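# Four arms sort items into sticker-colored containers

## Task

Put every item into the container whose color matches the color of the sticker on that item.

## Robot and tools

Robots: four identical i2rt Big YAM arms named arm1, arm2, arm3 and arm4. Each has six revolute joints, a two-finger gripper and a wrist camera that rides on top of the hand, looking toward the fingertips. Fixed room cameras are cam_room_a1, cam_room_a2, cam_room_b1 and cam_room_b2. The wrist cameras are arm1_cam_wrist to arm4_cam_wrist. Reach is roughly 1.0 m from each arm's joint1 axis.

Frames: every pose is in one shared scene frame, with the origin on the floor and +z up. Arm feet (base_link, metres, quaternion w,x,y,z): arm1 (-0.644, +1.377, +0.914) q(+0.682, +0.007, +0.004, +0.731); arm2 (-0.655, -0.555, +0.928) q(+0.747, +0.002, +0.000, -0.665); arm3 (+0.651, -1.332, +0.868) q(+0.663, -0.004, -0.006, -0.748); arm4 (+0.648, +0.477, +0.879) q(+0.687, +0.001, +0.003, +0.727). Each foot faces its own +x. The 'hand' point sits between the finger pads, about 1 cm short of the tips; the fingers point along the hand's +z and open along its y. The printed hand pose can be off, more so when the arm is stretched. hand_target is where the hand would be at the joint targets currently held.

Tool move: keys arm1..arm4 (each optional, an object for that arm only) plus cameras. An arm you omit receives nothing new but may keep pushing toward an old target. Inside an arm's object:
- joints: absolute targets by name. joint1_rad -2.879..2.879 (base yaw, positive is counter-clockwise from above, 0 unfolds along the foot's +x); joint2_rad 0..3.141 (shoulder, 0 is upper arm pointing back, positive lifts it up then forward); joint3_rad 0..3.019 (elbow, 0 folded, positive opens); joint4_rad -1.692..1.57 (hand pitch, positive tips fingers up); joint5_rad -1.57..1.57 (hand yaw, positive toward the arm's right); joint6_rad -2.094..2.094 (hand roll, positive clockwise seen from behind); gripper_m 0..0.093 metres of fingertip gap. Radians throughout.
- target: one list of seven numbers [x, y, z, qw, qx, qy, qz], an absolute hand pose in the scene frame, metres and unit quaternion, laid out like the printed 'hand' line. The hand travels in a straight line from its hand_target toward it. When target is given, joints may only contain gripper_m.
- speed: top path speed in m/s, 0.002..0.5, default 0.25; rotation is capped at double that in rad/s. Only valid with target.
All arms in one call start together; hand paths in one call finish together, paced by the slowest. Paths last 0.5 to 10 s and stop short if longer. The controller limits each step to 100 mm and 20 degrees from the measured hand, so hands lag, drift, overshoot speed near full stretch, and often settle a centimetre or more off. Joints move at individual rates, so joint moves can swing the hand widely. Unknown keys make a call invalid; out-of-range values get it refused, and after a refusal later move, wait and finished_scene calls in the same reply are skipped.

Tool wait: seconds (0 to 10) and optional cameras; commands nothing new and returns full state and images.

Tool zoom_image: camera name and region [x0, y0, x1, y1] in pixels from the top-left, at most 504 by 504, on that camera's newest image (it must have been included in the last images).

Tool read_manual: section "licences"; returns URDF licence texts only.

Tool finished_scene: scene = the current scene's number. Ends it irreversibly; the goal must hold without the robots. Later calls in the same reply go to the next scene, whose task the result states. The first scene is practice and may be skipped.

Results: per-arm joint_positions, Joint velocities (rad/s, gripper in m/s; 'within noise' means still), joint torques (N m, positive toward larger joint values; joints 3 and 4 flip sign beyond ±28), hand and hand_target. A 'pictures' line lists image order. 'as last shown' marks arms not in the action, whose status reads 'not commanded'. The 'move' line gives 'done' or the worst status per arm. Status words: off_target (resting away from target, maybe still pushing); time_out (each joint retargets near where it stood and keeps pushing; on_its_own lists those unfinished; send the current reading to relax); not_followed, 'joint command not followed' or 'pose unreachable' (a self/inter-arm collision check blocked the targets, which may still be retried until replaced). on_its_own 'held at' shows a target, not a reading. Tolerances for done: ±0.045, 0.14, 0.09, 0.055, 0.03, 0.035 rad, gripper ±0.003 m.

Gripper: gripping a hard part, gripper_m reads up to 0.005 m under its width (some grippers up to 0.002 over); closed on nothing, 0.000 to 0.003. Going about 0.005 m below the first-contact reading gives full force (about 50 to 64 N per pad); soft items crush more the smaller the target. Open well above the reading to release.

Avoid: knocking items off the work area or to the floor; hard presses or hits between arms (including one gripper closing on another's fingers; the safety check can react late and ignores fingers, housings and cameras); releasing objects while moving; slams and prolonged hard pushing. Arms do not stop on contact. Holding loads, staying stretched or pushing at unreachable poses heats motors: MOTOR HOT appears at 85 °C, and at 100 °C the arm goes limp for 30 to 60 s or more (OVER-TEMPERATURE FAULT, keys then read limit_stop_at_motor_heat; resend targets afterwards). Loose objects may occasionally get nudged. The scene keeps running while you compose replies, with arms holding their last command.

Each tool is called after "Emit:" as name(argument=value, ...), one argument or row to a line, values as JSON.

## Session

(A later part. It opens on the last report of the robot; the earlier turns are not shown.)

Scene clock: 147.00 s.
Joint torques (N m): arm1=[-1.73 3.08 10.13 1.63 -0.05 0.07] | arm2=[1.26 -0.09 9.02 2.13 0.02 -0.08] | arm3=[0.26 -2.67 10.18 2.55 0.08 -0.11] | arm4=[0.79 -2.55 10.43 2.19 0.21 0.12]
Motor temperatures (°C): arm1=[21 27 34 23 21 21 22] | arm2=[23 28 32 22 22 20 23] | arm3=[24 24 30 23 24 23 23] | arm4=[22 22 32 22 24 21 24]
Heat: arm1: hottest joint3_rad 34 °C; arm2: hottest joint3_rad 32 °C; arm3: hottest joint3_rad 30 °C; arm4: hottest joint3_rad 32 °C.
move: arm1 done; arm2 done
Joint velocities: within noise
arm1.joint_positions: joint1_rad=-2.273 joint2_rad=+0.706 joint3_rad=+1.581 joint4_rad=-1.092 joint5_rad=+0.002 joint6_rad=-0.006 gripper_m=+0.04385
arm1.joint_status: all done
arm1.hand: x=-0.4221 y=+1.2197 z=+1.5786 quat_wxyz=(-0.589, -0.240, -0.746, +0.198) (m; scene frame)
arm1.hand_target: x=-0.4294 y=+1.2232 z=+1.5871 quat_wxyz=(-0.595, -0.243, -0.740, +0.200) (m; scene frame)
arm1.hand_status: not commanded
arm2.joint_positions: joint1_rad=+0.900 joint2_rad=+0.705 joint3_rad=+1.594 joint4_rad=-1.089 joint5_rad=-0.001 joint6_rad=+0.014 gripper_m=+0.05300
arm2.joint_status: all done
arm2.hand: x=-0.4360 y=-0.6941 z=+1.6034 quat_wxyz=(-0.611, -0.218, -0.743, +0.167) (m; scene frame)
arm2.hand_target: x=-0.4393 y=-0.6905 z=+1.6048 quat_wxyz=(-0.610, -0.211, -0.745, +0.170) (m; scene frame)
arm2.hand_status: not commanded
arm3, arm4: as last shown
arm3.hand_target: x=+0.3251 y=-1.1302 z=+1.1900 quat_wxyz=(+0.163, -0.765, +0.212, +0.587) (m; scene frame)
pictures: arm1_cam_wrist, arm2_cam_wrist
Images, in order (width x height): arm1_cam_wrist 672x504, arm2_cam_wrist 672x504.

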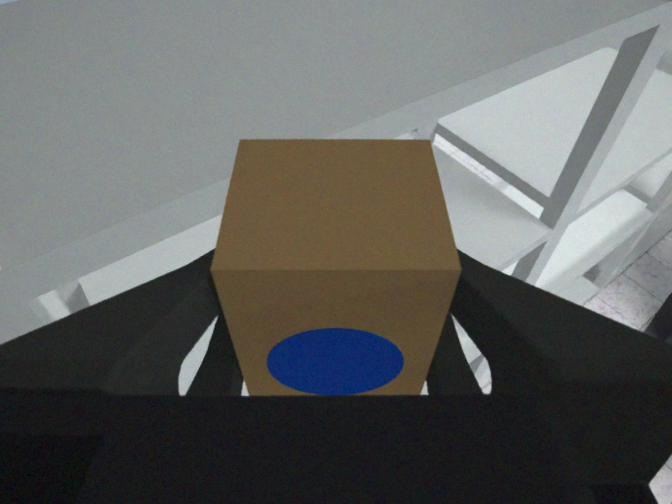

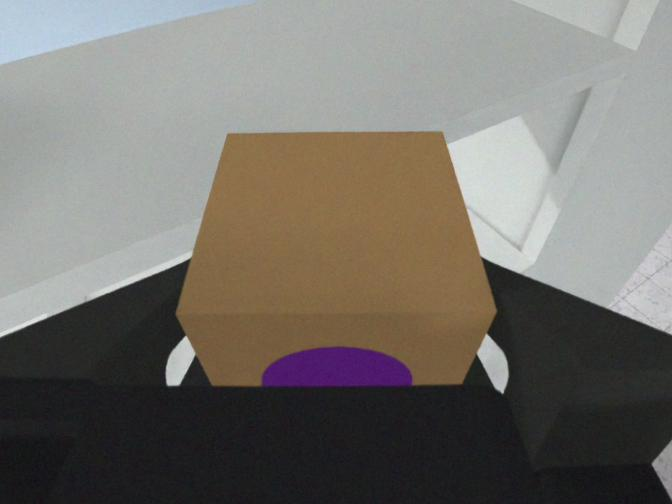

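Emit:
move(
  arm1={"target":[-0.35,1.16,1.20,0.6020,0.2390,0.7360,-0.1980],"speed":0.25},
  arm2={"target":[-0.339,-0.748,1.20,0.5993,0.2118,0.7534,-0.1684],"speed":0.25},
  cameras=[],
)

Emit:
move(
  arm1={"target":[-0.04,0.91,1.105,0.6020,0.2390,0.7360,-0.1980],"speed":0.2},
  arm2={"target":[-0.04,-0.93,1.09,0.5993,0.2118,0.7534,-0.1684],"speed":0.2},
  cameras=["arm1_cam_wrist","arm2_cam_wrist","cam_room_a1","cam_room_a2"],
)

Emit:
zoom_image(
  camera="cam_room_a1",
  region=[320, 150, 440, 240],
)

Emit:
zoom_image(
  camera="cam_room_a2",
  region=[230, 150, 350, 240],
)

Scene clock: 157.33 s.
Joint torques (N m): arm1=[-2.61 0.79 13.31 2.55 -0.07 0.1] | arm2=[1.55 -3.08 11.9 3.71 0.15 -0.09] | arm3=[0.32 -2.73 10.15 2.59 0.08 -0.12] | arm4=[0.5 -3.08 10.37 2.17 0.22 0.1]
Motor temperatures (°C): arm1=[21 27 34 23 21 21 22] | arm2=[23 27 32 22 22 20 24] | arm3=[24 24 30 23 24 23 23] | arm4=[22 22 32 22 24 21 24]
Heat: arm1: hottest joint3_rad 34 °C; arm2: hottest joint3_rad 32 °C; arm3: hottest joint3_rad 30 °C; arm4: hottest joint3_rad 32 °C.
move: arm1 off_target; arm2 done
Joint velocities: within noise
arm1.joint_positions: joint1_rad=-2.279 joint2_rad=+0.581 joint3_rad=+0.410 joint4_rad=-0.058 joint5_rad=-0.018 joint6_rad=-0.006 gripper_m=+0.04385
arm1.joint_status: not commanded
arm1.hand: x=-0.3502 y=+1.1647 z=+1.1832 quat_wxyz=(-0.586, -0.238, -0.751, +0.191) (m; scene frame)
arm1.hand_target: x=-0.3503 y=+1.1604 z=+1.1999 quat_wxyz=(-0.602, -0.239, -0.736, +0.198) (m; scene frame)
arm1.hand_status: off_target (0.017 m and 2.7 deg from the pose sent, 0.390 m and 1.9 deg at the start)
arm2.joint_positions: joint1_rad=+0.905 joint2_rad=+0.639 joint3_rad=+0.418 joint4_rad=-0.036 joint5_rad=+0.006 joint6_rad=+0.014 gripper_m=+0.05300
arm2.joint_status: not commanded
arm2.hand: x=-0.3417 y=-0.7500 z=+1.1926 quat_wxyz=(-0.588, -0.223, -0.760, +0.162) (m; scene frame)
arm2.hand_target: x=-0.3391 y=-0.7479 z=+1.2000 quat_wxyz=(-0.599, -0.212, -0.753, +0.168) (m; scene frame)
arm2.hand_status: done (0.008 m and 2.0 deg from the pose sent, 0.418 m and 1.9 deg at the start)
arm3, arm4: as last shown
pictures: none
No camera images: "cameras" was empty.

Scene clock: 159.97 s.
Joint torques (N m): arm1=[-2.61 -15.79 14.99 1.52 -0.06 0.07] | arm2=[1.26 -17.44 13.91 3.04 -0.07 -0.08] | arm3=[0.26 -2.78 10.11 2.56 0.08 -0.13] | arm4=[0.44 -3.14 10.3 2.24 0.24 0.11]
Motor temperatures (°C): arm1=[21 27 34 23 21 21 22] | arm2=[23 27 32 22 22 20 24] | arm3=[24 24 30 23 24 23 23] | arm4=[22 22 33 22 24 21 24]
Heat: arm1: hottest joint3_rad 34 °C; arm2: hottest joint3_rad 32 °C; arm3: hottest joint3_rad 30 °C; arm4: hottest joint3_rad 33 °C.
move: arm1 off_target; arm2 off_target
Joint velocities: within noise
arm1.joint_positions: joint1_rad=-2.297 joint2_rad=+1.887 joint3_rad=+1.214 joint4_rad=+0.442 joint5_rad=-0.036 joint6_rad=-0.006 gripper_m=+0.04385
arm1.joint_status: not commanded
arm1.hand: x=-0.0501 y=+0.9279 z=+1.0782 quat_wxyz=(-0.585, -0.240, -0.751, +0.190) (m; scene frame)
arm1.hand_target: x=-0.0419 y=+0.9115 z=+1.1056 quat_wxyz=(-0.602, -0.239, -0.736, +0.198) (m; scene frame)
arm1.hand_status: off_target (0.034 m and 2.7 deg from the pose sent, 0.409 m and 2.6 deg at the start)
arm2.joint_positions: joint1_rad=+0.905 joint2_rad=+1.844 joint3_rad=+1.070 joint4_rad=+0.498 joint5_rad=+0.006 joint6_rad=+0.013 gripper_m=+0.05300
arm2.joint_status: not commanded
arm2.hand: x=-0.0597 y=-0.9220 z=+1.0706 quat_wxyz=(-0.581, -0.224, -0.766, +0.161) (m; scene frame)
arm2.hand_target: x=-0.0417 y=-0.9288 z=+1.0903 quat_wxyz=(-0.599, -0.212, -0.753, +0.168) (m; scene frame)
arm2.hand_status: off_target (0.029 m and 3.0 deg from the pose sent, 0.366 m and 2.1 deg at the start)
arm3, arm4: as last shown
arm3.hand: x=+0.3225 y=-1.1357 z=+1.1830 quat_wxyz=(+0.153, -0.773, +0.210, +0.579) (m; scene frame)
arm3.hand_target: x=+0.3251 y=-1.1302 z=+1.1900 quat_wxyz=(+0.163, -0.765, +0.212, +0.586) (m; scene frame)
pictures: arm1_cam_wrist, arm2_cam_wrist, cam_room_a1, cam_room_a2
Images, in order (width x height): arm1_cam_wrist 672x504, arm2_cam_wrist 672x504, cam_room_a1 672x504, cam_room_a2 672x504.

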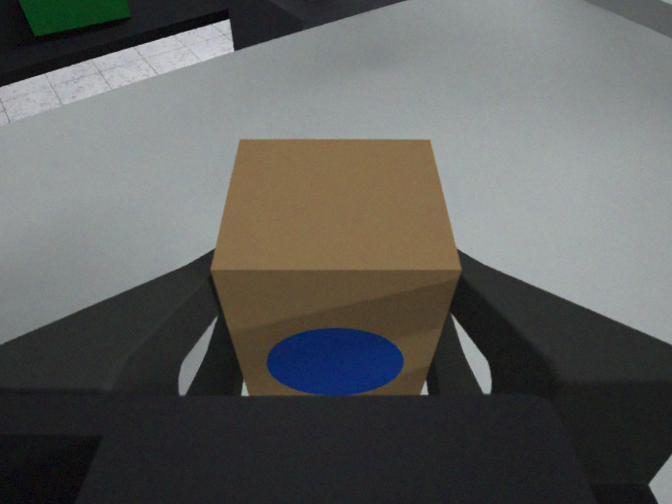

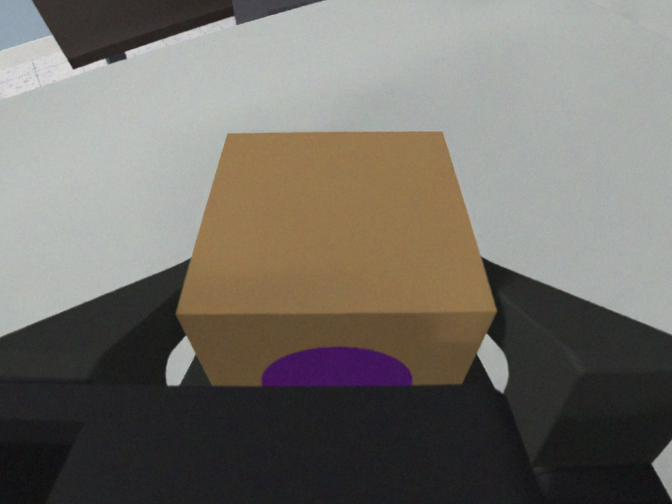

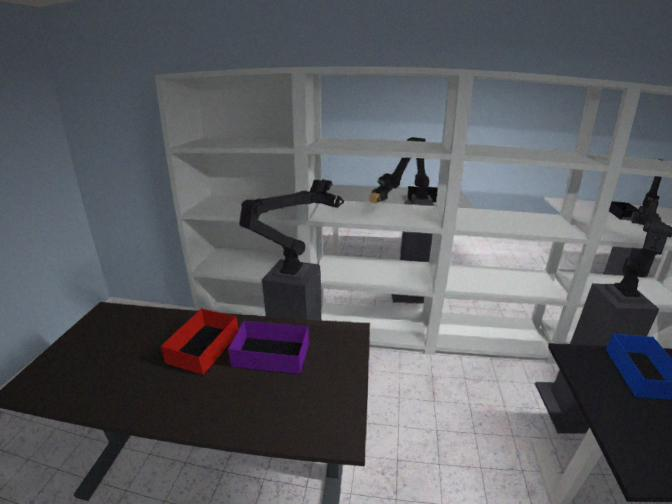

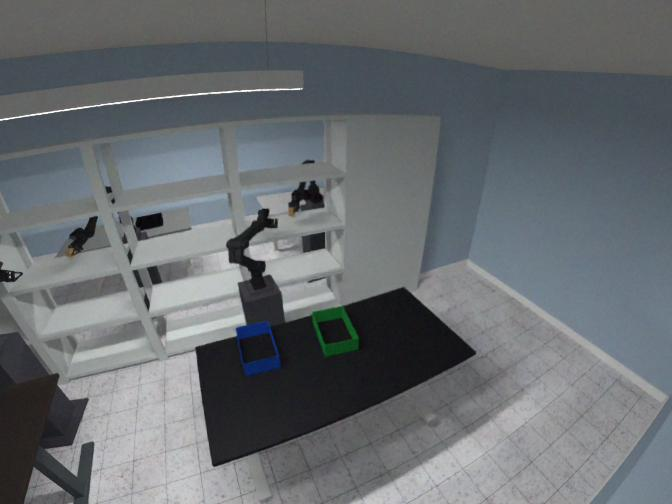

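Scaled by 4.200.

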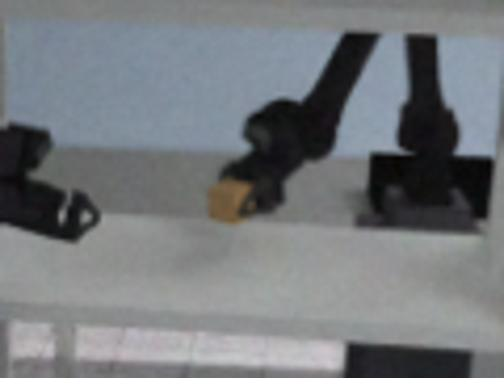

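Scaled by 4.200.

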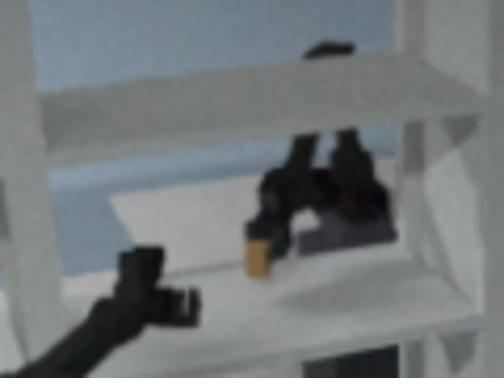

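Emit:
move(
  arm1={"target":[-0.04,0.91,1.062,0.6020,0.2390,0.7360,-0.1980],"speed":0.08},
  arm2={"target":[-0.035,-0.932,1.042,0.5993,0.2118,0.7534,-0.1684],"speed":0.08},
  cameras=[],
)

Emit:
move(
  arm1={"target":[-0.04,0.91,1.04,0.6020,0.2390,0.7360,-0.1980],"speed":0.06},
  arm2={"target":[-0.035,-0.932,1.018,0.5993,0.2118,0.7534,-0.1684],"speed":0.06},
  cameras=["arm1_cam_wrist","arm2_cam_wrist","cam_room_a1","cam_room_a2"],
)

Emit:
zoom_image(
  camera="cam_room_a1",
  region=[320, 150, 440, 240],
)

Emit:
zoom_image(
  camera="cam_room_a2",
  region=[230, 150, 350, 240],
)

Scene clock: 169.43 s.
Joint torques (N m): arm1=[-2.55 -16.32 12.52 2.88 -0.02 0.05] | arm2=[1.32 -18.02 12.85 3.73 0 -0.08] | arm3=[0.26 -2.67 10.14 2.59 0.08 -0.13] | arm4=[0.62 -2.96 10.37 2.17 0.21 0.11]
Motor temperatures (°C): arm1=[21 27 35 23 21 21 22] | arm2=[23 27 32 22 22 20 24] | arm3=[24 24 30 23 24 23 23] | arm4=[22 22 33 22 24 21 24]
Heat: arm1: hottest joint3_rad 35 °C; arm2: hottest joint3_rad 32 °C; arm3: hottest joint3_rad 30 °C; arm4: hottest joint3_rad 33 °C.
move: arm1 off_target; arm2 off_target
Joint velocities: within noise
arm1.joint_positions: joint1_rad=-2.297 joint2_rad=+1.959 joint3_rad=+1.214 joint4_rad=+0.504 joint5_rad=-0.036 joint6_rad=-0.006 gripper_m=+0.04385
arm1.joint_status: not commanded
arm1.hand: x=-0.0464 y=+0.9246 z=+1.0411 quat_wxyz=(-0.582, -0.241, -0.754, +0.188) (m; scene frame)
arm1.hand_target: x=-0.0411 y=+0.9109 z=+1.0622 quat_wxyz=(-0.602, -0.239, -0.736, +0.198) (m; scene frame)
arm1.hand_status: off_target (0.026 m and 3.3 deg from the pose sent, 0.026 m and 2.8 deg at the start)
arm2.joint_positions: joint1_rad=+0.905 joint2_rad=+1.944 joint3_rad=+1.070 joint4_rad=+0.587 joint5_rad=+0.006 joint6_rad=+0.012 gripper_m=+0.05300
arm2.joint_status: not commanded
arm2.hand: x=-0.0554 y=-0.9245 z=+1.0233 quat_wxyz=(-0.577, -0.225, -0.769, +0.160) (m; scene frame)
arm2.hand_target: x=-0.0367 y=-0.9308 z=+1.0423 quat_wxyz=(-0.599, -0.212, -0.754, +0.168) (m; scene frame)
arm2.hand_status: off_target (0.029 m and 3.6 deg from the pose sent, 0.039 m and 3.0 deg at the start)
arm3.joint_positions: joint1_rad=-1.977 joint2_rad=+0.654 joint3_rad=+0.579 joint4_rad=-0.203 joint5_rad=+0.000 joint6_rad=-0.004 gripper_m=+0.09402
arm3.joint_status: not commanded
arm3.hand: x=+0.3225 y=-1.1357 z=+1.1830 quat_wxyz=(+0.153, -0.773, +0.210, +0.579) (m; scene frame)
arm3.hand_target: x=+0.3251 y=-1.1302 z=+1.1900 quat_wxyz=(+0.163, -0.765, +0.212, +0.586) (m; scene frame)
arm3.hand_status: not commanded
arm4.joint_positions: joint1_rad=+0.986 joint2_rad=+0.697 joint3_rad=+0.576 joint4_rad=-0.177 joint5_rad=+0.082 joint6_rad=+0.011 gripper_m=+0.09401
arm4.joint_status: not commanded
arm4.hand: x=+0.3208 y=+0.6868 z=+1.1874 quat_wxyz=(-0.182, +0.767, -0.239, -0.567) (m; scene frame)
arm4.hand_target: x=+0.3202 y=+0.6898 z=+1.2001 quat_wxyz=(-0.185, +0.756, -0.242, -0.580) (m; scene frame)
arm4.hand_status: not commanded
pictures: none
No camera images: "cameras" was empty.

Scene clock: 170.40 s.
Joint torques (N m): arm1=[-2.49 -15.56 11.73 2.5 -0.02 0.06] | arm2=[1.14 -16.5 12.07 3.28 -0.03 -0.07] | arm3=[0.26 -2.84 10.11 2.59 0.08 -0.12] | arm4=[0.15 -2.55 10.36 2.18 0.26 0.12]
Motor temperatures (°C): arm1=[21 27 35 23 21 21 22] | arm2=[23 27 32 22 22 20 24] | arm3=[24 24 30 23 24 23 23] | arm4=[22 22 33 22 24 21 24]
Heat: arm1: hottest joint3_rad 35 °C; arm2: hottest joint3_rad 32 °C; arm3: hottest joint3_rad 30 °C; arm4: hottest joint3_rad 33 °C.
move: arm1 off_target; arm2 off_target
Joint velocities: within noise
arm1.joint_positions: joint1_rad=-2.297 joint2_rad=+1.990 joint3_rad=+1.214 joint4_rad=+0.555 joint5_rad=-0.036 joint6_rad=-0.005 gripper_m=+0.04385
arm1.joint_status: not commanded
arm1.hand: x=-0.0444 y=+0.9226 z=+1.0308 quat_wxyz=(-0.589, -0.239, -0.748, +0.191) (m; scene frame)
arm1.hand_target: x=-0.0407 y=+0.9104 z=+1.0400 quat_wxyz=(-0.602, -0.239, -0.736, +0.198) (m; scene frame)
arm1.hand_status: off_target (0.016 m and 2.1 deg from the pose sent, 0.016 m and 3.3 deg at the start)
arm2.joint_positions: joint1_rad=+0.905 joint2_rad=+1.976 joint3_rad=+1.075 joint4_rad=+0.651 joint5_rad=+0.006 joint6_rad=+0.012 gripper_m=+0.05300
arm2.joint_status: not commanded
arm2.hand: x=-0.0512 y=-0.9270 z=+1.0192 quat_wxyz=(-0.591, -0.222, -0.758, +0.164) (m; scene frame)
arm2.hand_target: x=-0.0359 y=-0.9313 z=+1.0180 quat_wxyz=(-0.599, -0.212, -0.754, +0.168) (m; scene frame)
arm2.hand_status: off_target (0.017 m and 1.7 deg from the pose sent, 0.022 m and 3.6 deg at the start)
arm3, arm4: as last shown
pictures: arm1_cam_wrist, arm2_cam_wrist, cam_room_a1, cam_room_a2
Images, in order (width x height): arm1_cam_wrist 672x504, arm2_cam_wrist 672x504, cam_room_a1 672x504, cam_room_a2 672x504.

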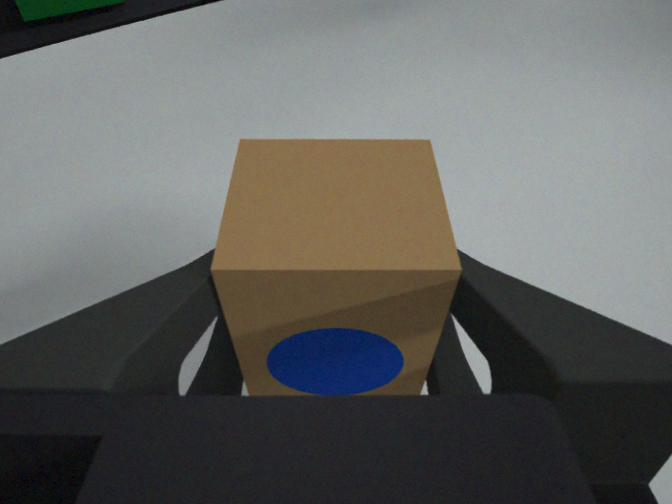

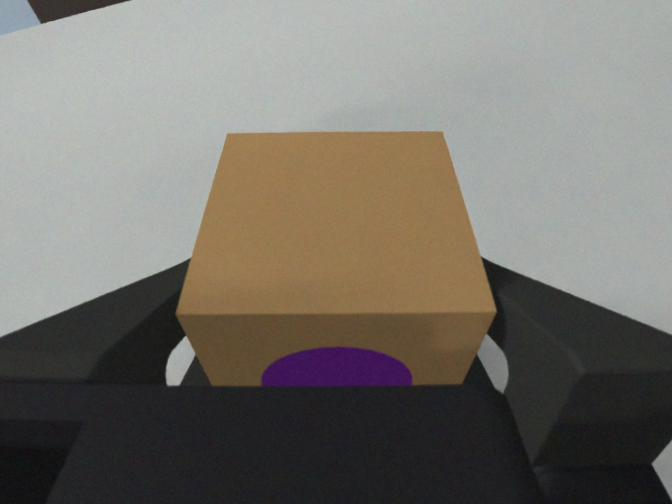

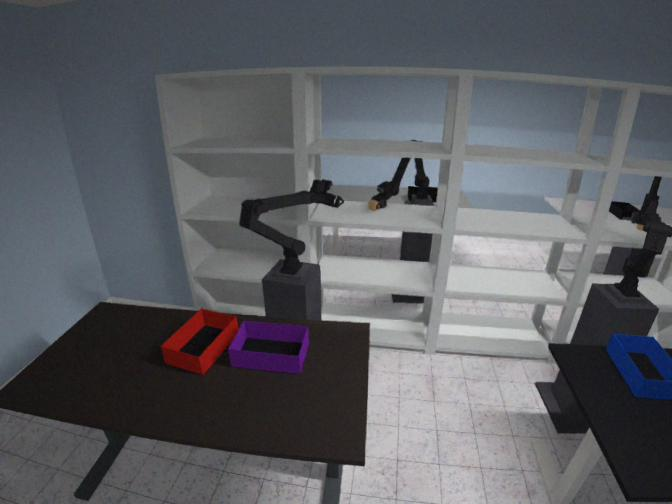

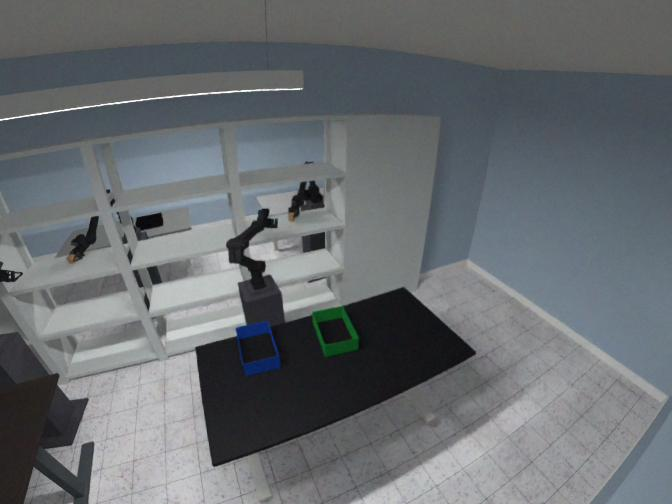

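Scaled by 4.200.

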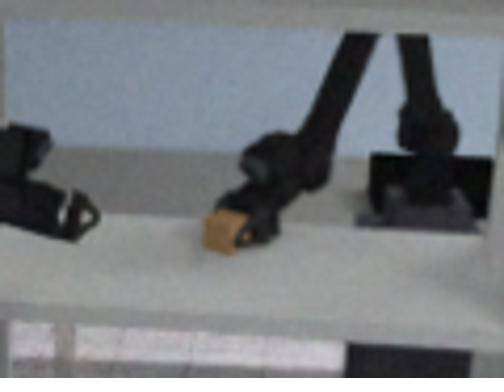

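Scaled by 4.200.

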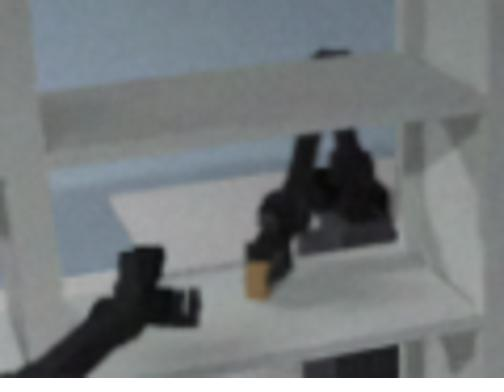

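Emit:
move(
  arm1={"target":[-0.04,0.912,1.028,0.6020,0.2390,0.7360,-0.1980],"speed":0.06},
  arm2={"target":[-0.038,-0.931,1.012,0.5993,0.2118,0.7534,-0.1684],"speed":0.06},
  cameras=[],
)

Emit:
move(
  arm1={"joints":{"gripper_m":0.07}},
  arm2={"joints":{"gripper_m":0.08}},
  cameras=["arm1_cam_wrist","arm2_cam_wrist"],
)

Scene clock: 181.30 s.
Joint torques (N m): arm1=[-2.43 -14.21 11.11 2.59 0.06 0.06] | arm2=[1.14 -16.44 11.12 3.23 -0.1 -0.09] | arm3=[0.21 -2.67 10.13 2.56 0.08 -0.13] | arm4=[0.32 -2.73 10.33 2.13 0.22 0.11]
Motor temperatures (°C): arm1=[21 27 34 23 21 21 22] | arm2=[23 27 32 22 22 20 24] | arm3=[24 24 30 23 24 23 23] | arm4=[22 22 33 22 24 21 24]
Heat: arm1: hottest joint3_rad 34 °C; arm2: hottest joint3_rad 32 °C; arm3: hottest joint3_rad 30 °C; arm4: hottest joint3_rad 33 °C.
move: arm1 done; arm2 off_target
Joint velocities: within noise
arm1.joint_positions: joint1_rad=-2.297 joint2_rad=+2.001 joint3_rad=+1.214 joint4_rad=+0.587 joint5_rad=-0.035 joint6_rad=-0.005 gripper_m=+0.04385
arm1.joint_status: not commanded
arm1.hand: x=-0.0432 y=+0.9216 z=+1.0303 quat_wxyz=(-0.597, -0.237, -0.742, +0.194) (m; scene frame)
arm1.hand_target: x=-0.0404 y=+0.9122 z=+1.0281 quat_wxyz=(-0.602, -0.239, -0.736, +0.198) (m; scene frame)
arm1.hand_status: done (0.010 m and 1.1 deg from the pose sent, 0.012 m and 2.1 deg at the start)
arm2.joint_positions: joint1_rad=+0.905 joint2_rad=+1.983 joint3_rad=+1.075 joint4_rad=+0.670 joint5_rad=+0.006 joint6_rad=+0.012 gripper_m=+0.05300
arm2.joint_status: not commanded
arm2.hand: x=-0.0505 y=-0.9275 z=+1.0192 quat_wxyz=(-0.596, -0.221, -0.754, +0.165) (m; scene frame)
arm2.hand_target: x=-0.0387 y=-0.9305 z=+1.0122 quat_wxyz=(-0.599, -0.212, -0.753, +0.168) (m; scene frame)
arm2.hand_status: off_target (0.015 m and 1.2 deg from the pose sent, 0.016 m and 1.7 deg at the start)
arm3, arm4: as last shown
pictures: none
No camera images: "cameras" was empty.

Scene clock: 181.93 s.
Joint torques (N m): arm1=[-1.79 -15.15 10.96 2.48 0.07 0.09] | arm2=[1.08 -16.91 11.14 3.23 -0.07 -0.06] | arm3=[0.32 -2.73 10.15 2.62 0.08 -0.12] | arm4=[0.26 -2.55 10.45 2.24 0.24 0.11]
Motor temperatures (°C): arm1=[21 27 34 23 21 21 22] | arm2=[23 27 32 22 22 20 24] | arm3=[24 24 30 23 24 23 23] | arm4=[22 22 33 22 24 21 24]
Heat: arm1: hottest joint3_rad 34 °C; arm2: hottest joint3_rad 32 °C; arm3: hottest joint3_rad 30 °C; arm4: hottest joint3_rad 33 °C.
move: arm1 done; arm2 done
Joint velocities: within noise
arm1.joint_positions: joint1_rad=-2.297 joint2_rad=+2.011 joint3_rad=+1.214 joint4_rad=+0.587 joint5_rad=-0.035 joint6_rad=-0.005 gripper_m=+0.06996
arm1.joint_status: all done
arm1.hand: x=-0.0434 y=+0.9217 z=+1.0227 quat_wxyz=(-0.593, -0.238, -0.745, +0.192) (m; scene frame)
arm1.hand_target: x=-0.0404 y=+0.9122 z=+1.0281 quat_wxyz=(-0.602, -0.239, -0.736, +0.198) (m; scene frame)
arm1.hand_status: not commanded
arm2.joint_positions: joint1_rad=+0.905 joint2_rad=+1.987 joint3_rad=+1.075 joint4_rad=+0.670 joint5_rad=+0.005 joint6_rad=+0.010 gripper_m=+0.07993
arm2.joint_status: all done
arm2.hand: x=-0.0504 y=-0.9271 z=+1.0165 quat_wxyz=(-0.594, -0.220, -0.756, +0.165) (m; scene frame)
arm2.hand_target: x=-0.0387 y=-0.9304 z=+1.0121 quat_wxyz=(-0.599, -0.212, -0.753, +0.168) (m; scene frame)
arm2.hand_status: not commanded
arm3, arm4: as last shown
pictures: arm1_cam_wrist, arm2_cam_wrist
Images, in order (width x height): arm1_cam_wrist 672x504, arm2_cam_wrist 672x504.

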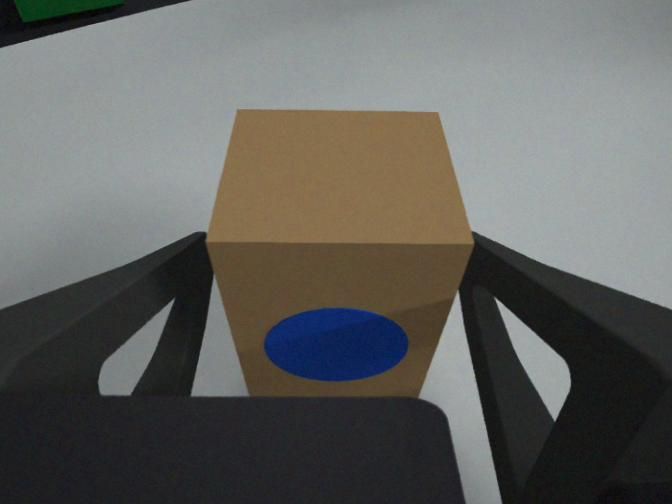

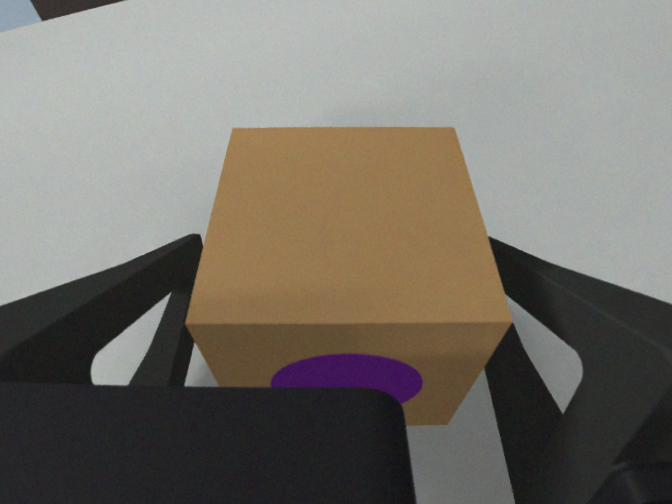

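Emit:
move(
  arm1={"target":[-0.35,1.15,1.18,0.6020,0.2390,0.7360,-0.1980],"speed":0.2,"joints":{"gripper_m":0.093}},
  arm2={"target":[-0.34,-0.748,1.18,0.5993,0.2118,0.7534,-0.1684],"speed":0.2,"joints":{"gripper_m":0.093}},
  cameras=[],
)

Emit:
move(
  arm3={"target":[0.089,-1.037,1.09,-0.1703,0.7617,-0.2220,-0.5844],"speed":0.2},
  arm4={"target":[0.073,0.860,1.09,-0.1856,0.7556,-0.2419,-0.5798],"speed":0.2},
  cameras=["arm3_cam_wrist","arm4_cam_wrist","arm1_cam_wrist","arm2_cam_wrist"],
)

Scene clock: 198.77 s.
Joint torques (N m): arm1=[-3.02 1.38 12.01 1.44 -0.01 0.05] | arm2=[1.32 -2.26 10.74 1.96 0.03 -0.04] | arm3=[0.21 -2.73 10.15 2.56 0.08 -0.12] | arm4=[0.67 -3.14 10.36 2.15 0.22 0.11]
Motor temperatures (°C): arm1=[20 26 34 23 21 21 22] | arm2=[23 27 32 22 22 20 23] | arm3=[24 23 31 23 24 23 23] | arm4=[22 22 33 22 24 21 24]
Heat: arm1: hottest joint3_rad 34 °C; arm2: hottest joint3_rad 32 °C; arm3: hottest joint3_rad 31 °C; arm4: hottest joint3_rad 33 °C.
move: arm1 done; arm2 off_target
Joint velocities: within noise
arm1.joint_positions: joint1_rad=-2.319 joint2_rad=+0.620 joint3_rad=+0.383 joint4_rad=+0.068 joint5_rad=-0.057 joint6_rad=-0.005 gripper_m=+0.09293
arm1.joint_status: all done
arm1.hand: x=-0.3483 y=+1.1535 z=+1.1838 quat_wxyz=(-0.609, -0.235, -0.732, +0.197) (m; scene frame)
arm1.hand_target: x=-0.3500 y=+1.1500 z=+1.1800 quat_wxyz=(-0.602, -0.239, -0.736, +0.198) (m; scene frame)
arm1.hand_status: done (0.005 m and 1.0 deg from the pose sent, 0.413 m and 1.6 deg at the start)
arm2.joint_positions: joint1_rad=+0.905 joint2_rad=+0.651 joint3_rad=+0.383 joint4_rad=+0.075 joint5_rad=+0.005 joint6_rad=+0.010 gripper_m=+0.09290
arm2.joint_status: all done
arm2.hand: x=-0.3394 y=-0.7511 z=+1.1935 quat_wxyz=(-0.612, -0.215, -0.741, +0.170) (m; scene frame)
arm2.hand_target: x=-0.3401 y=-0.7480 z=+1.1801 quat_wxyz=(-0.599, -0.212, -0.753, +0.168) (m; scene frame)
arm2.hand_status: off_target (0.014 m and 2.1 deg from the pose sent, 0.378 m and 1.2 deg at the start)
arm3, arm4: as last shown
pictures: none
No camera images: "cameras" was empty.

Scene clock: 201.03 s.
Joint torques (N m): arm1=[-2.67 0.91 12.1 1.4 -0.05 0.02] | arm2=[1.32 -2.26 10.74 1.95 0.02 -0.06] | arm3=[2.43 -14.33 12.04 2.52 0.13 0.02] | arm4=[0.15 -16.15 11.02 2.15 -0.03 0.01]
Motor temperatures (°C): arm1=[20 26 34 23 21 21 22] | arm2=[23 27 33 22 22 20 23] | arm3=[24 23 31 23 24 23 23] | arm4=[22 22 34 22 24 21 24]
Heat: arm1: hottest joint3_rad 34 °C; arm2: hottest joint3_rad 33 °C; arm3: hottest joint3_rad 31 °C; arm4: hottest joint3_rad 34 °C.
move: arm3 off_target; arm4 off_target
Joint velocities: within noise
arm1, arm2: as last shown
arm1.hand: x=-0.3483 y=+1.1535 z=+1.1837 quat_wxyz=(-0.609, -0.235, -0.732, +0.197) (m; scene frame)
arm1.hand_target: x=-0.3501 y=+1.1500 z=+1.1800 quat_wxyz=(-0.602, -0.239, -0.736, +0.198) (m; scene frame)
arm2.hand_target: x=-0.3401 y=-0.7480 z=+1.1802 quat_wxyz=(-0.599, -0.212, -0.753, +0.168) (m; scene frame)
arm3.joint_positions: joint1_rad=-1.909 joint2_rad=+1.548 joint3_rad=+0.886 joint4_rad=+0.345 joint5_rad=+0.118 joint6_rad=+0.013 gripper_m=+0.09402
arm3.joint_status: not commanded
arm3.hand: x=+0.1086 y=-1.0377 z=+1.0625 quat_wxyz=(+0.171, -0.779, +0.226, +0.559) (m; scene frame)
arm3.hand_target: x=+0.0908 y=-1.0379 z=+1.0903 quat_wxyz=(+0.170, -0.762, +0.222, +0.584) (m; scene frame)
arm3.hand_status: off_target (0.034 m and 3.6 deg from the pose sent, 0.270 m and 2.8 deg at the start)
arm4.joint_positions: joint1_rad=+0.948 joint2_rad=+1.697 joint3_rad=+1.043 joint4_rad=+0.339 joint5_rad=+0.050 joint6_rad=+0.011 gripper_m=+0.09401
arm4.joint_status: not commanded
arm4.hand: x=+0.0851 y=+0.8469 z=+1.0693 quat_wxyz=(-0.178, +0.770, -0.246, -0.561) (m; scene frame)
arm4.hand_target: x=+0.0744 y=+0.8591 z=+1.0904 quat_wxyz=(-0.186, +0.755, -0.242, -0.580) (m; scene frame)
arm4.hand_status: off_target (0.027 m and 2.9 deg from the pose sent, 0.318 m and 2.1 deg at the start)
pictures: arm1_cam_wrist, arm2_cam_wrist, arm3_cam_wrist, arm4_cam_wrist
Images, in order (width x height): arm1_cam_wrist 672x504, arm2_cam_wrist 672x504, arm3_cam_wrist 672x504, arm4_cam_wrist 672x504.

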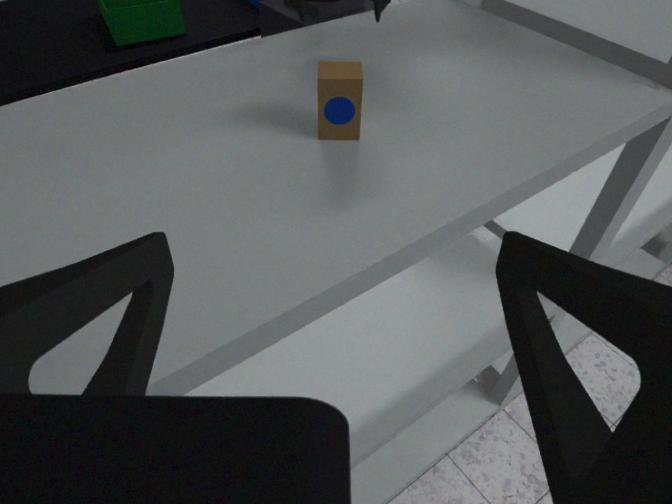

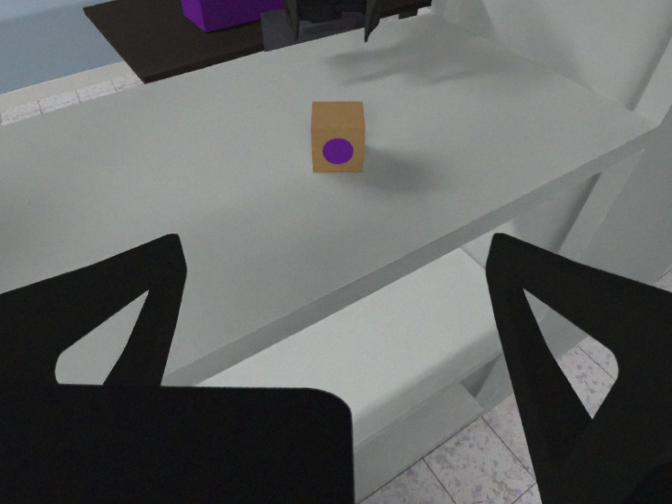

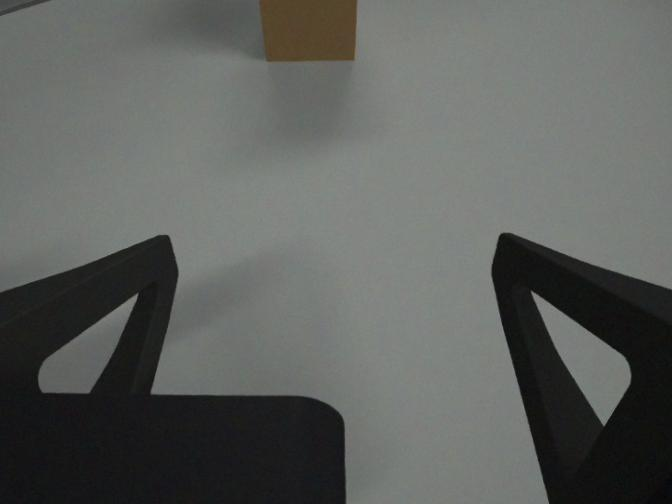

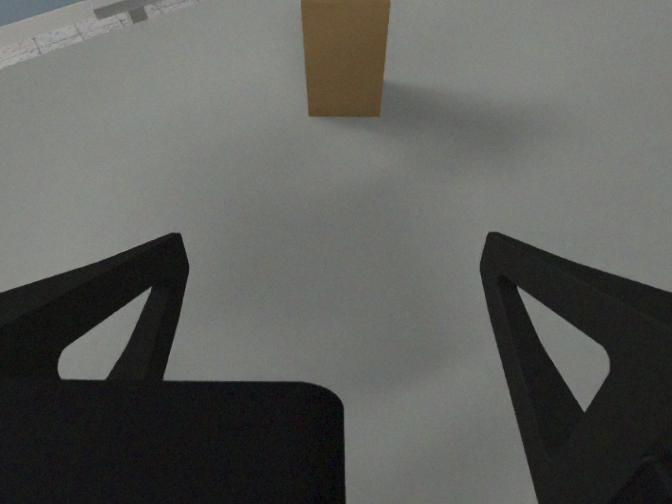

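Emit:
move(
  arm3={"target":[-0.048,-0.963,1.072,-0.1703,0.7617,-0.2220,-0.5844],"speed":0.15},
  arm4={"target":[-0.037,0.946,1.06,-0.1856,0.7556,-0.2419,-0.5798],"speed":0.15},
  cameras=["arm3_cam_wrist","arm4_cam_wrist"],
)

Scene clock: 212.50 s.
Joint torques (N m): arm1=[-2.61 1.26 12.23 1.61 -0.06 0.01] | arm2=[1.2 -2.26 10.74 2 0.02 -0.05] | arm3=[1.67 -20.48 12.79 1.58 -0.08 -0.03] | arm4=[0.44 -21.3 11.84 1.21 -0.04 -0.07]
Motor temperatures (°C): arm1=[20 26 34 23 21 21 22] | arm2=[23 26 34 22 22 20 23] | arm3=[24 24 31 23 24 23 23] | arm4=[22 22 35 22 24 21 24]
Heat: arm1: hottest joint3_rad 34 °C; arm2: hottest joint3_rad 34 °C; arm3: hottest joint3_rad 31 °C; arm4: hottest joint3_rad 35 °C.
move: arm3 off_target; arm4 off_target
Joint velocities: within noise
arm1, arm2: as last shown
arm3.joint_positions: joint1_rad=-1.909 joint2_rad=+1.917 joint3_rad=+1.360 joint4_rad=+0.269 joint5_rad=+0.111 joint6_rad=+0.013 gripper_m=+0.09402
arm3.joint_status: not commanded
arm3.hand: x=-0.0337 y=-0.9687 z=+1.0532 quat_wxyz=(+0.170, -0.772, +0.223, +0.570) (m; scene frame)
arm3.hand_target: x=-0.0465 y=-0.9636 z=+1.0721 quat_wxyz=(+0.170, -0.762, +0.222, +0.584) (m; scene frame)
arm3.hand_status: off_target (0.024 m and 2.0 deg from the pose sent, 0.174 m and 3.6 deg at the start)
arm4.joint_positions: joint1_rad=+0.929 joint2_rad=+2.036 joint3_rad=+1.491 joint4_rad=+0.266 joint5_rad=+0.031 joint6_rad=+0.011 gripper_m=+0.09401
arm4.joint_status: not commanded
arm4.hand: x=-0.0277 y=+0.9334 z=+1.0538 quat_wxyz=(-0.181, +0.759, -0.245, -0.575) (m; scene frame)
arm4.hand_target: x=-0.0360 y=+0.9452 z=+1.0601 quat_wxyz=(-0.186, +0.755, -0.242, -0.580) (m; scene frame)
arm4.hand_status: off_target (0.017 m and 0.9 deg from the pose sent, 0.158 m and 3.0 deg at the start)
pictures: arm3_cam_wrist, arm4_cam_wrist
Images, in order (width x height): arm3_cam_wrist 672x504, arm4_cam_wrist 672x504.

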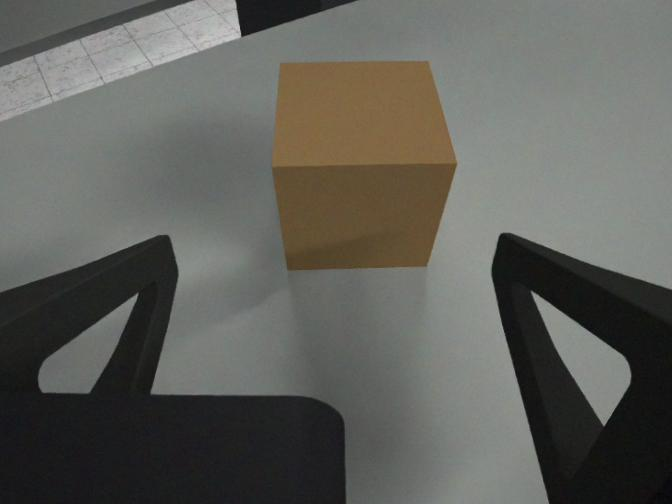

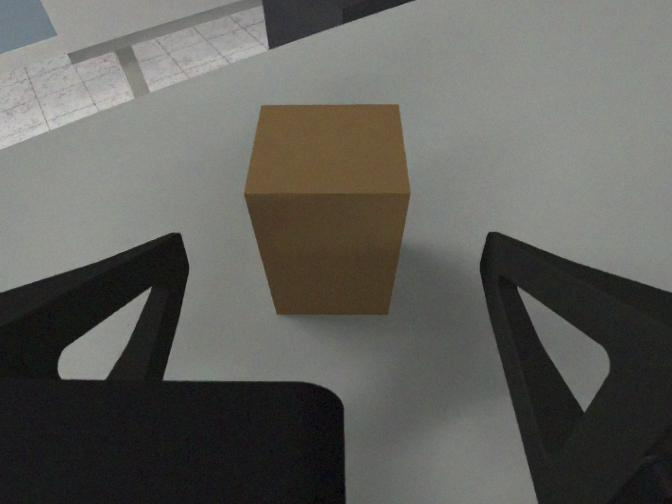

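Emit:
move(
  arm3={"target":[-0.0935,-0.921,1.055,-0.1703,0.7617,-0.2220,-0.5844],"speed":0.1},
  arm4={"target":[-0.080,0.976,1.035,-0.1856,0.7556,-0.2419,-0.5798],"speed":0.1},
  cameras=["arm3_cam_wrist","arm4_cam_wrist"],
)

Scene clock: 222.37 s.
Joint torques (N m): arm1=[-2.08 1.55 12.01 1.52 -0.07 -0.02] | arm2=[1.26 -2.26 10.71 1.99 0.01 -0.05] | arm3=[0.67 -23.24 13.35 1.52 -0.07 -0.08] | arm4=[0.38 -23.36 12.37 1.07 -0.02 -0.04]
Motor temperatures (°C): arm1=[20 26 34 23 21 21 22] | arm2=[23 26 34 22 22 20 23] | arm3=[24 24 31 23 24 23 23] | arm4=[22 23 35 22 24 21 24]
Heat: arm1: hottest joint3_rad 34 °C; arm2: hottest joint3_rad 34 °C; arm3: hottest joint3_rad 31 °C; arm4: hottest joint3_rad 35 °C.
move: arm3 off_target; arm4 off_target
Joint velocities: within noise
arm1, arm2: as last shown
arm3.joint_positions: joint1_rad=-1.922 joint2_rad=+2.073 joint3_rad=+1.568 joint4_rad=+0.215 joint5_rad=+0.086 joint6_rad=+0.013 gripper_m=+0.09402
arm3.joint_status: not commanded
arm3.hand: x=-0.0845 y=-0.9373 z=+1.0362 quat_wxyz=(+0.164, -0.773, +0.221, +0.572) (m; scene frame)
arm3.hand_target: x=-0.0917 y=-0.9219 z=+1.0553 quat_wxyz=(+0.170, -0.762, +0.222, +0.584) (m; scene frame)
arm3.hand_status: off_target (0.026 m and 2.1 deg from the pose sent, 0.077 m and 2.0 deg at the start)
arm4.joint_positions: joint1_rad=+0.928 joint2_rad=+2.190 joint3_rad=+1.690 joint4_rad=+0.220 joint5_rad=+0.030 joint6_rad=+0.011 gripper_m=+0.09401
arm4.joint_status: not commanded
arm4.hand: x=-0.0718 y=+0.9631 z=+1.0293 quat_wxyz=(-0.180, +0.760, -0.245, -0.575) (m; scene frame)
arm4.hand_target: x=-0.0788 y=+0.9753 z=+1.0350 quat_wxyz=(-0.186, +0.755, -0.242, -0.580) (m; scene frame)
arm4.hand_status: off_target (0.016 m and 1.0 deg from the pose sent, 0.070 m and 0.9 deg at the start)
pictures: arm3_cam_wrist, arm4_cam_wrist
Images, in order (width x height): arm3_cam_wrist 672x504, arm4_cam_wrist 672x504.

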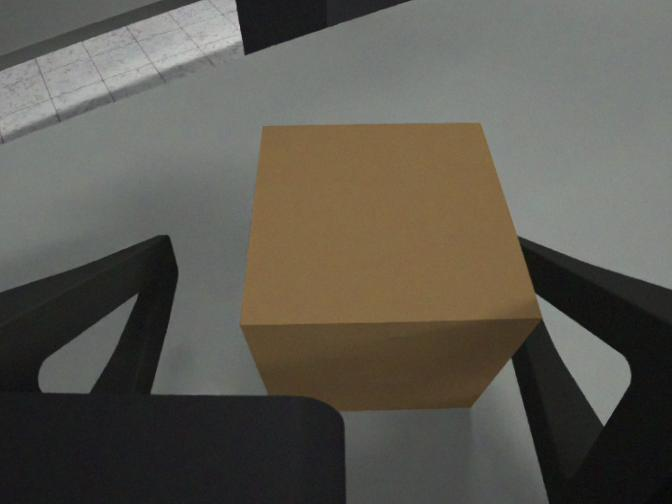

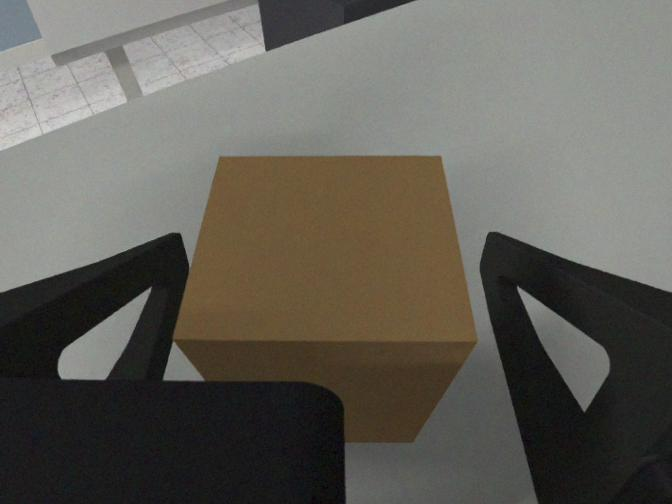

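Emit:
move(
  arm3={"joints":{"gripper_m":0.04}},
  arm4={"joints":{"gripper_m":0.032}},
  cameras=["arm3_cam_wrist","arm4_cam_wrist"],
)

Scene clock: 226.83 s.
Joint torques (N m): arm1=[-2.49 1.55 12.19 1.33 -0.01 0.02] | arm2=[1.2 -2.32 10.71 1.98 0.02 -0.05] | arm3=[0.73 -23.12 13.34 1.54 -0.02 -0.08] | arm4=[0.38 -23.47 12.12 0.99 0.01 -0.08]
Motor temperatures (°C): arm1=[20 25 34 23 21 21 22] | arm2=[23 26 34 22 22 20 23] | arm3=[24 24 31 23 24 23 23] | arm4=[22 23 37 22 24 21 24]
Heat: arm1: hottest joint3_rad 34 °C; arm2: hottest joint3_rad 34 °C; arm3: hottest joint3_rad 31 °C; arm4: hottest joint3_rad 37 °C.
move: arm3 off_target; arm4 off_target
Joint velocities: within noise
arm1, arm2: as last shown
arm3.joint_positions: joint1_rad=-1.922 joint2_rad=+2.073 joint3_rad=+1.568 joint4_rad=+0.215 joint5_rad=+0.084 joint6_rad=+0.013 gripper_m=+0.05315
arm3.joint_status: gripper_m off_target (ended at +0.05317, target +0.04000)
arm3.hand: x=-0.0844 y=-0.9372 z=+1.0361 quat_wxyz=(+0.164, -0.773, +0.221, +0.572) (m; scene frame)
arm3.hand_target: x=-0.0917 y=-0.9219 z=+1.0553 quat_wxyz=(+0.170, -0.762, +0.222, +0.585) (m; scene frame)
arm3.hand_status: not commanded
arm4.joint_positions: joint1_rad=+0.928 joint2_rad=+2.190 joint3_rad=+1.691 joint4_rad=+0.220 joint5_rad=+0.030 joint6_rad=+0.011 gripper_m=+0.04410
arm4.joint_status: gripper_m off_target (ended at +0.04412, target +0.03200)
arm4.hand: x=-0.0719 y=+0.9631 z=+1.0295 quat_wxyz=(-0.180, +0.760, -0.245, -0.575) (m; scene frame)
arm4.hand_target: x=-0.0788 y=+0.9753 z=+1.0350 quat_wxyz=(-0.186, +0.756, -0.242, -0.580) (m; scene frame)
arm4.hand_status: not commanded
pictures: arm3_cam_wrist, arm4_cam_wrist
Images, in order (width x height): arm3_cam_wrist 672x504, arm4_cam_wrist 672x504.

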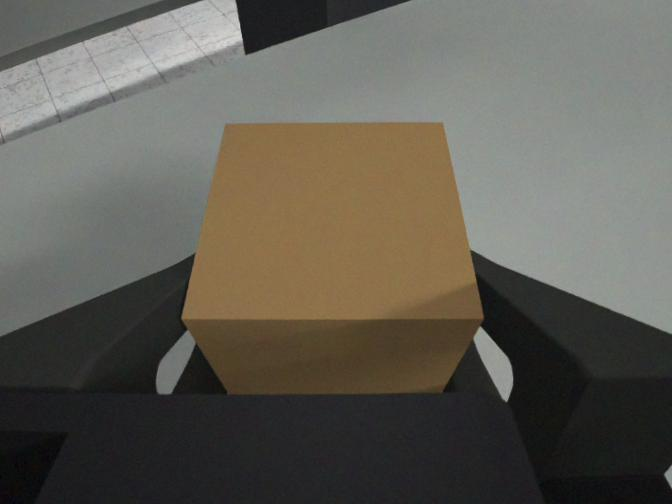

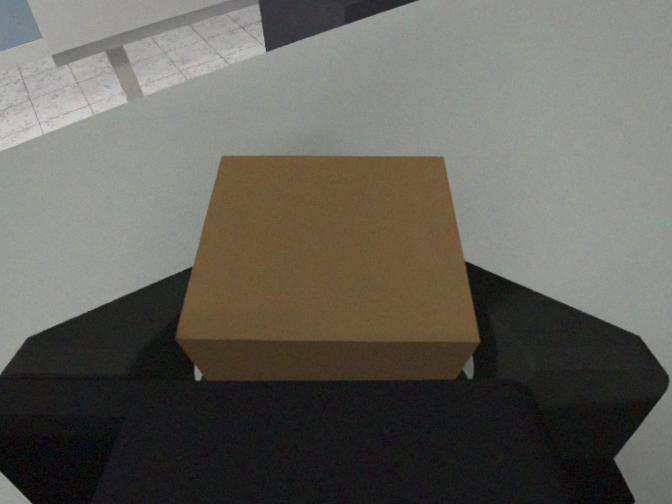

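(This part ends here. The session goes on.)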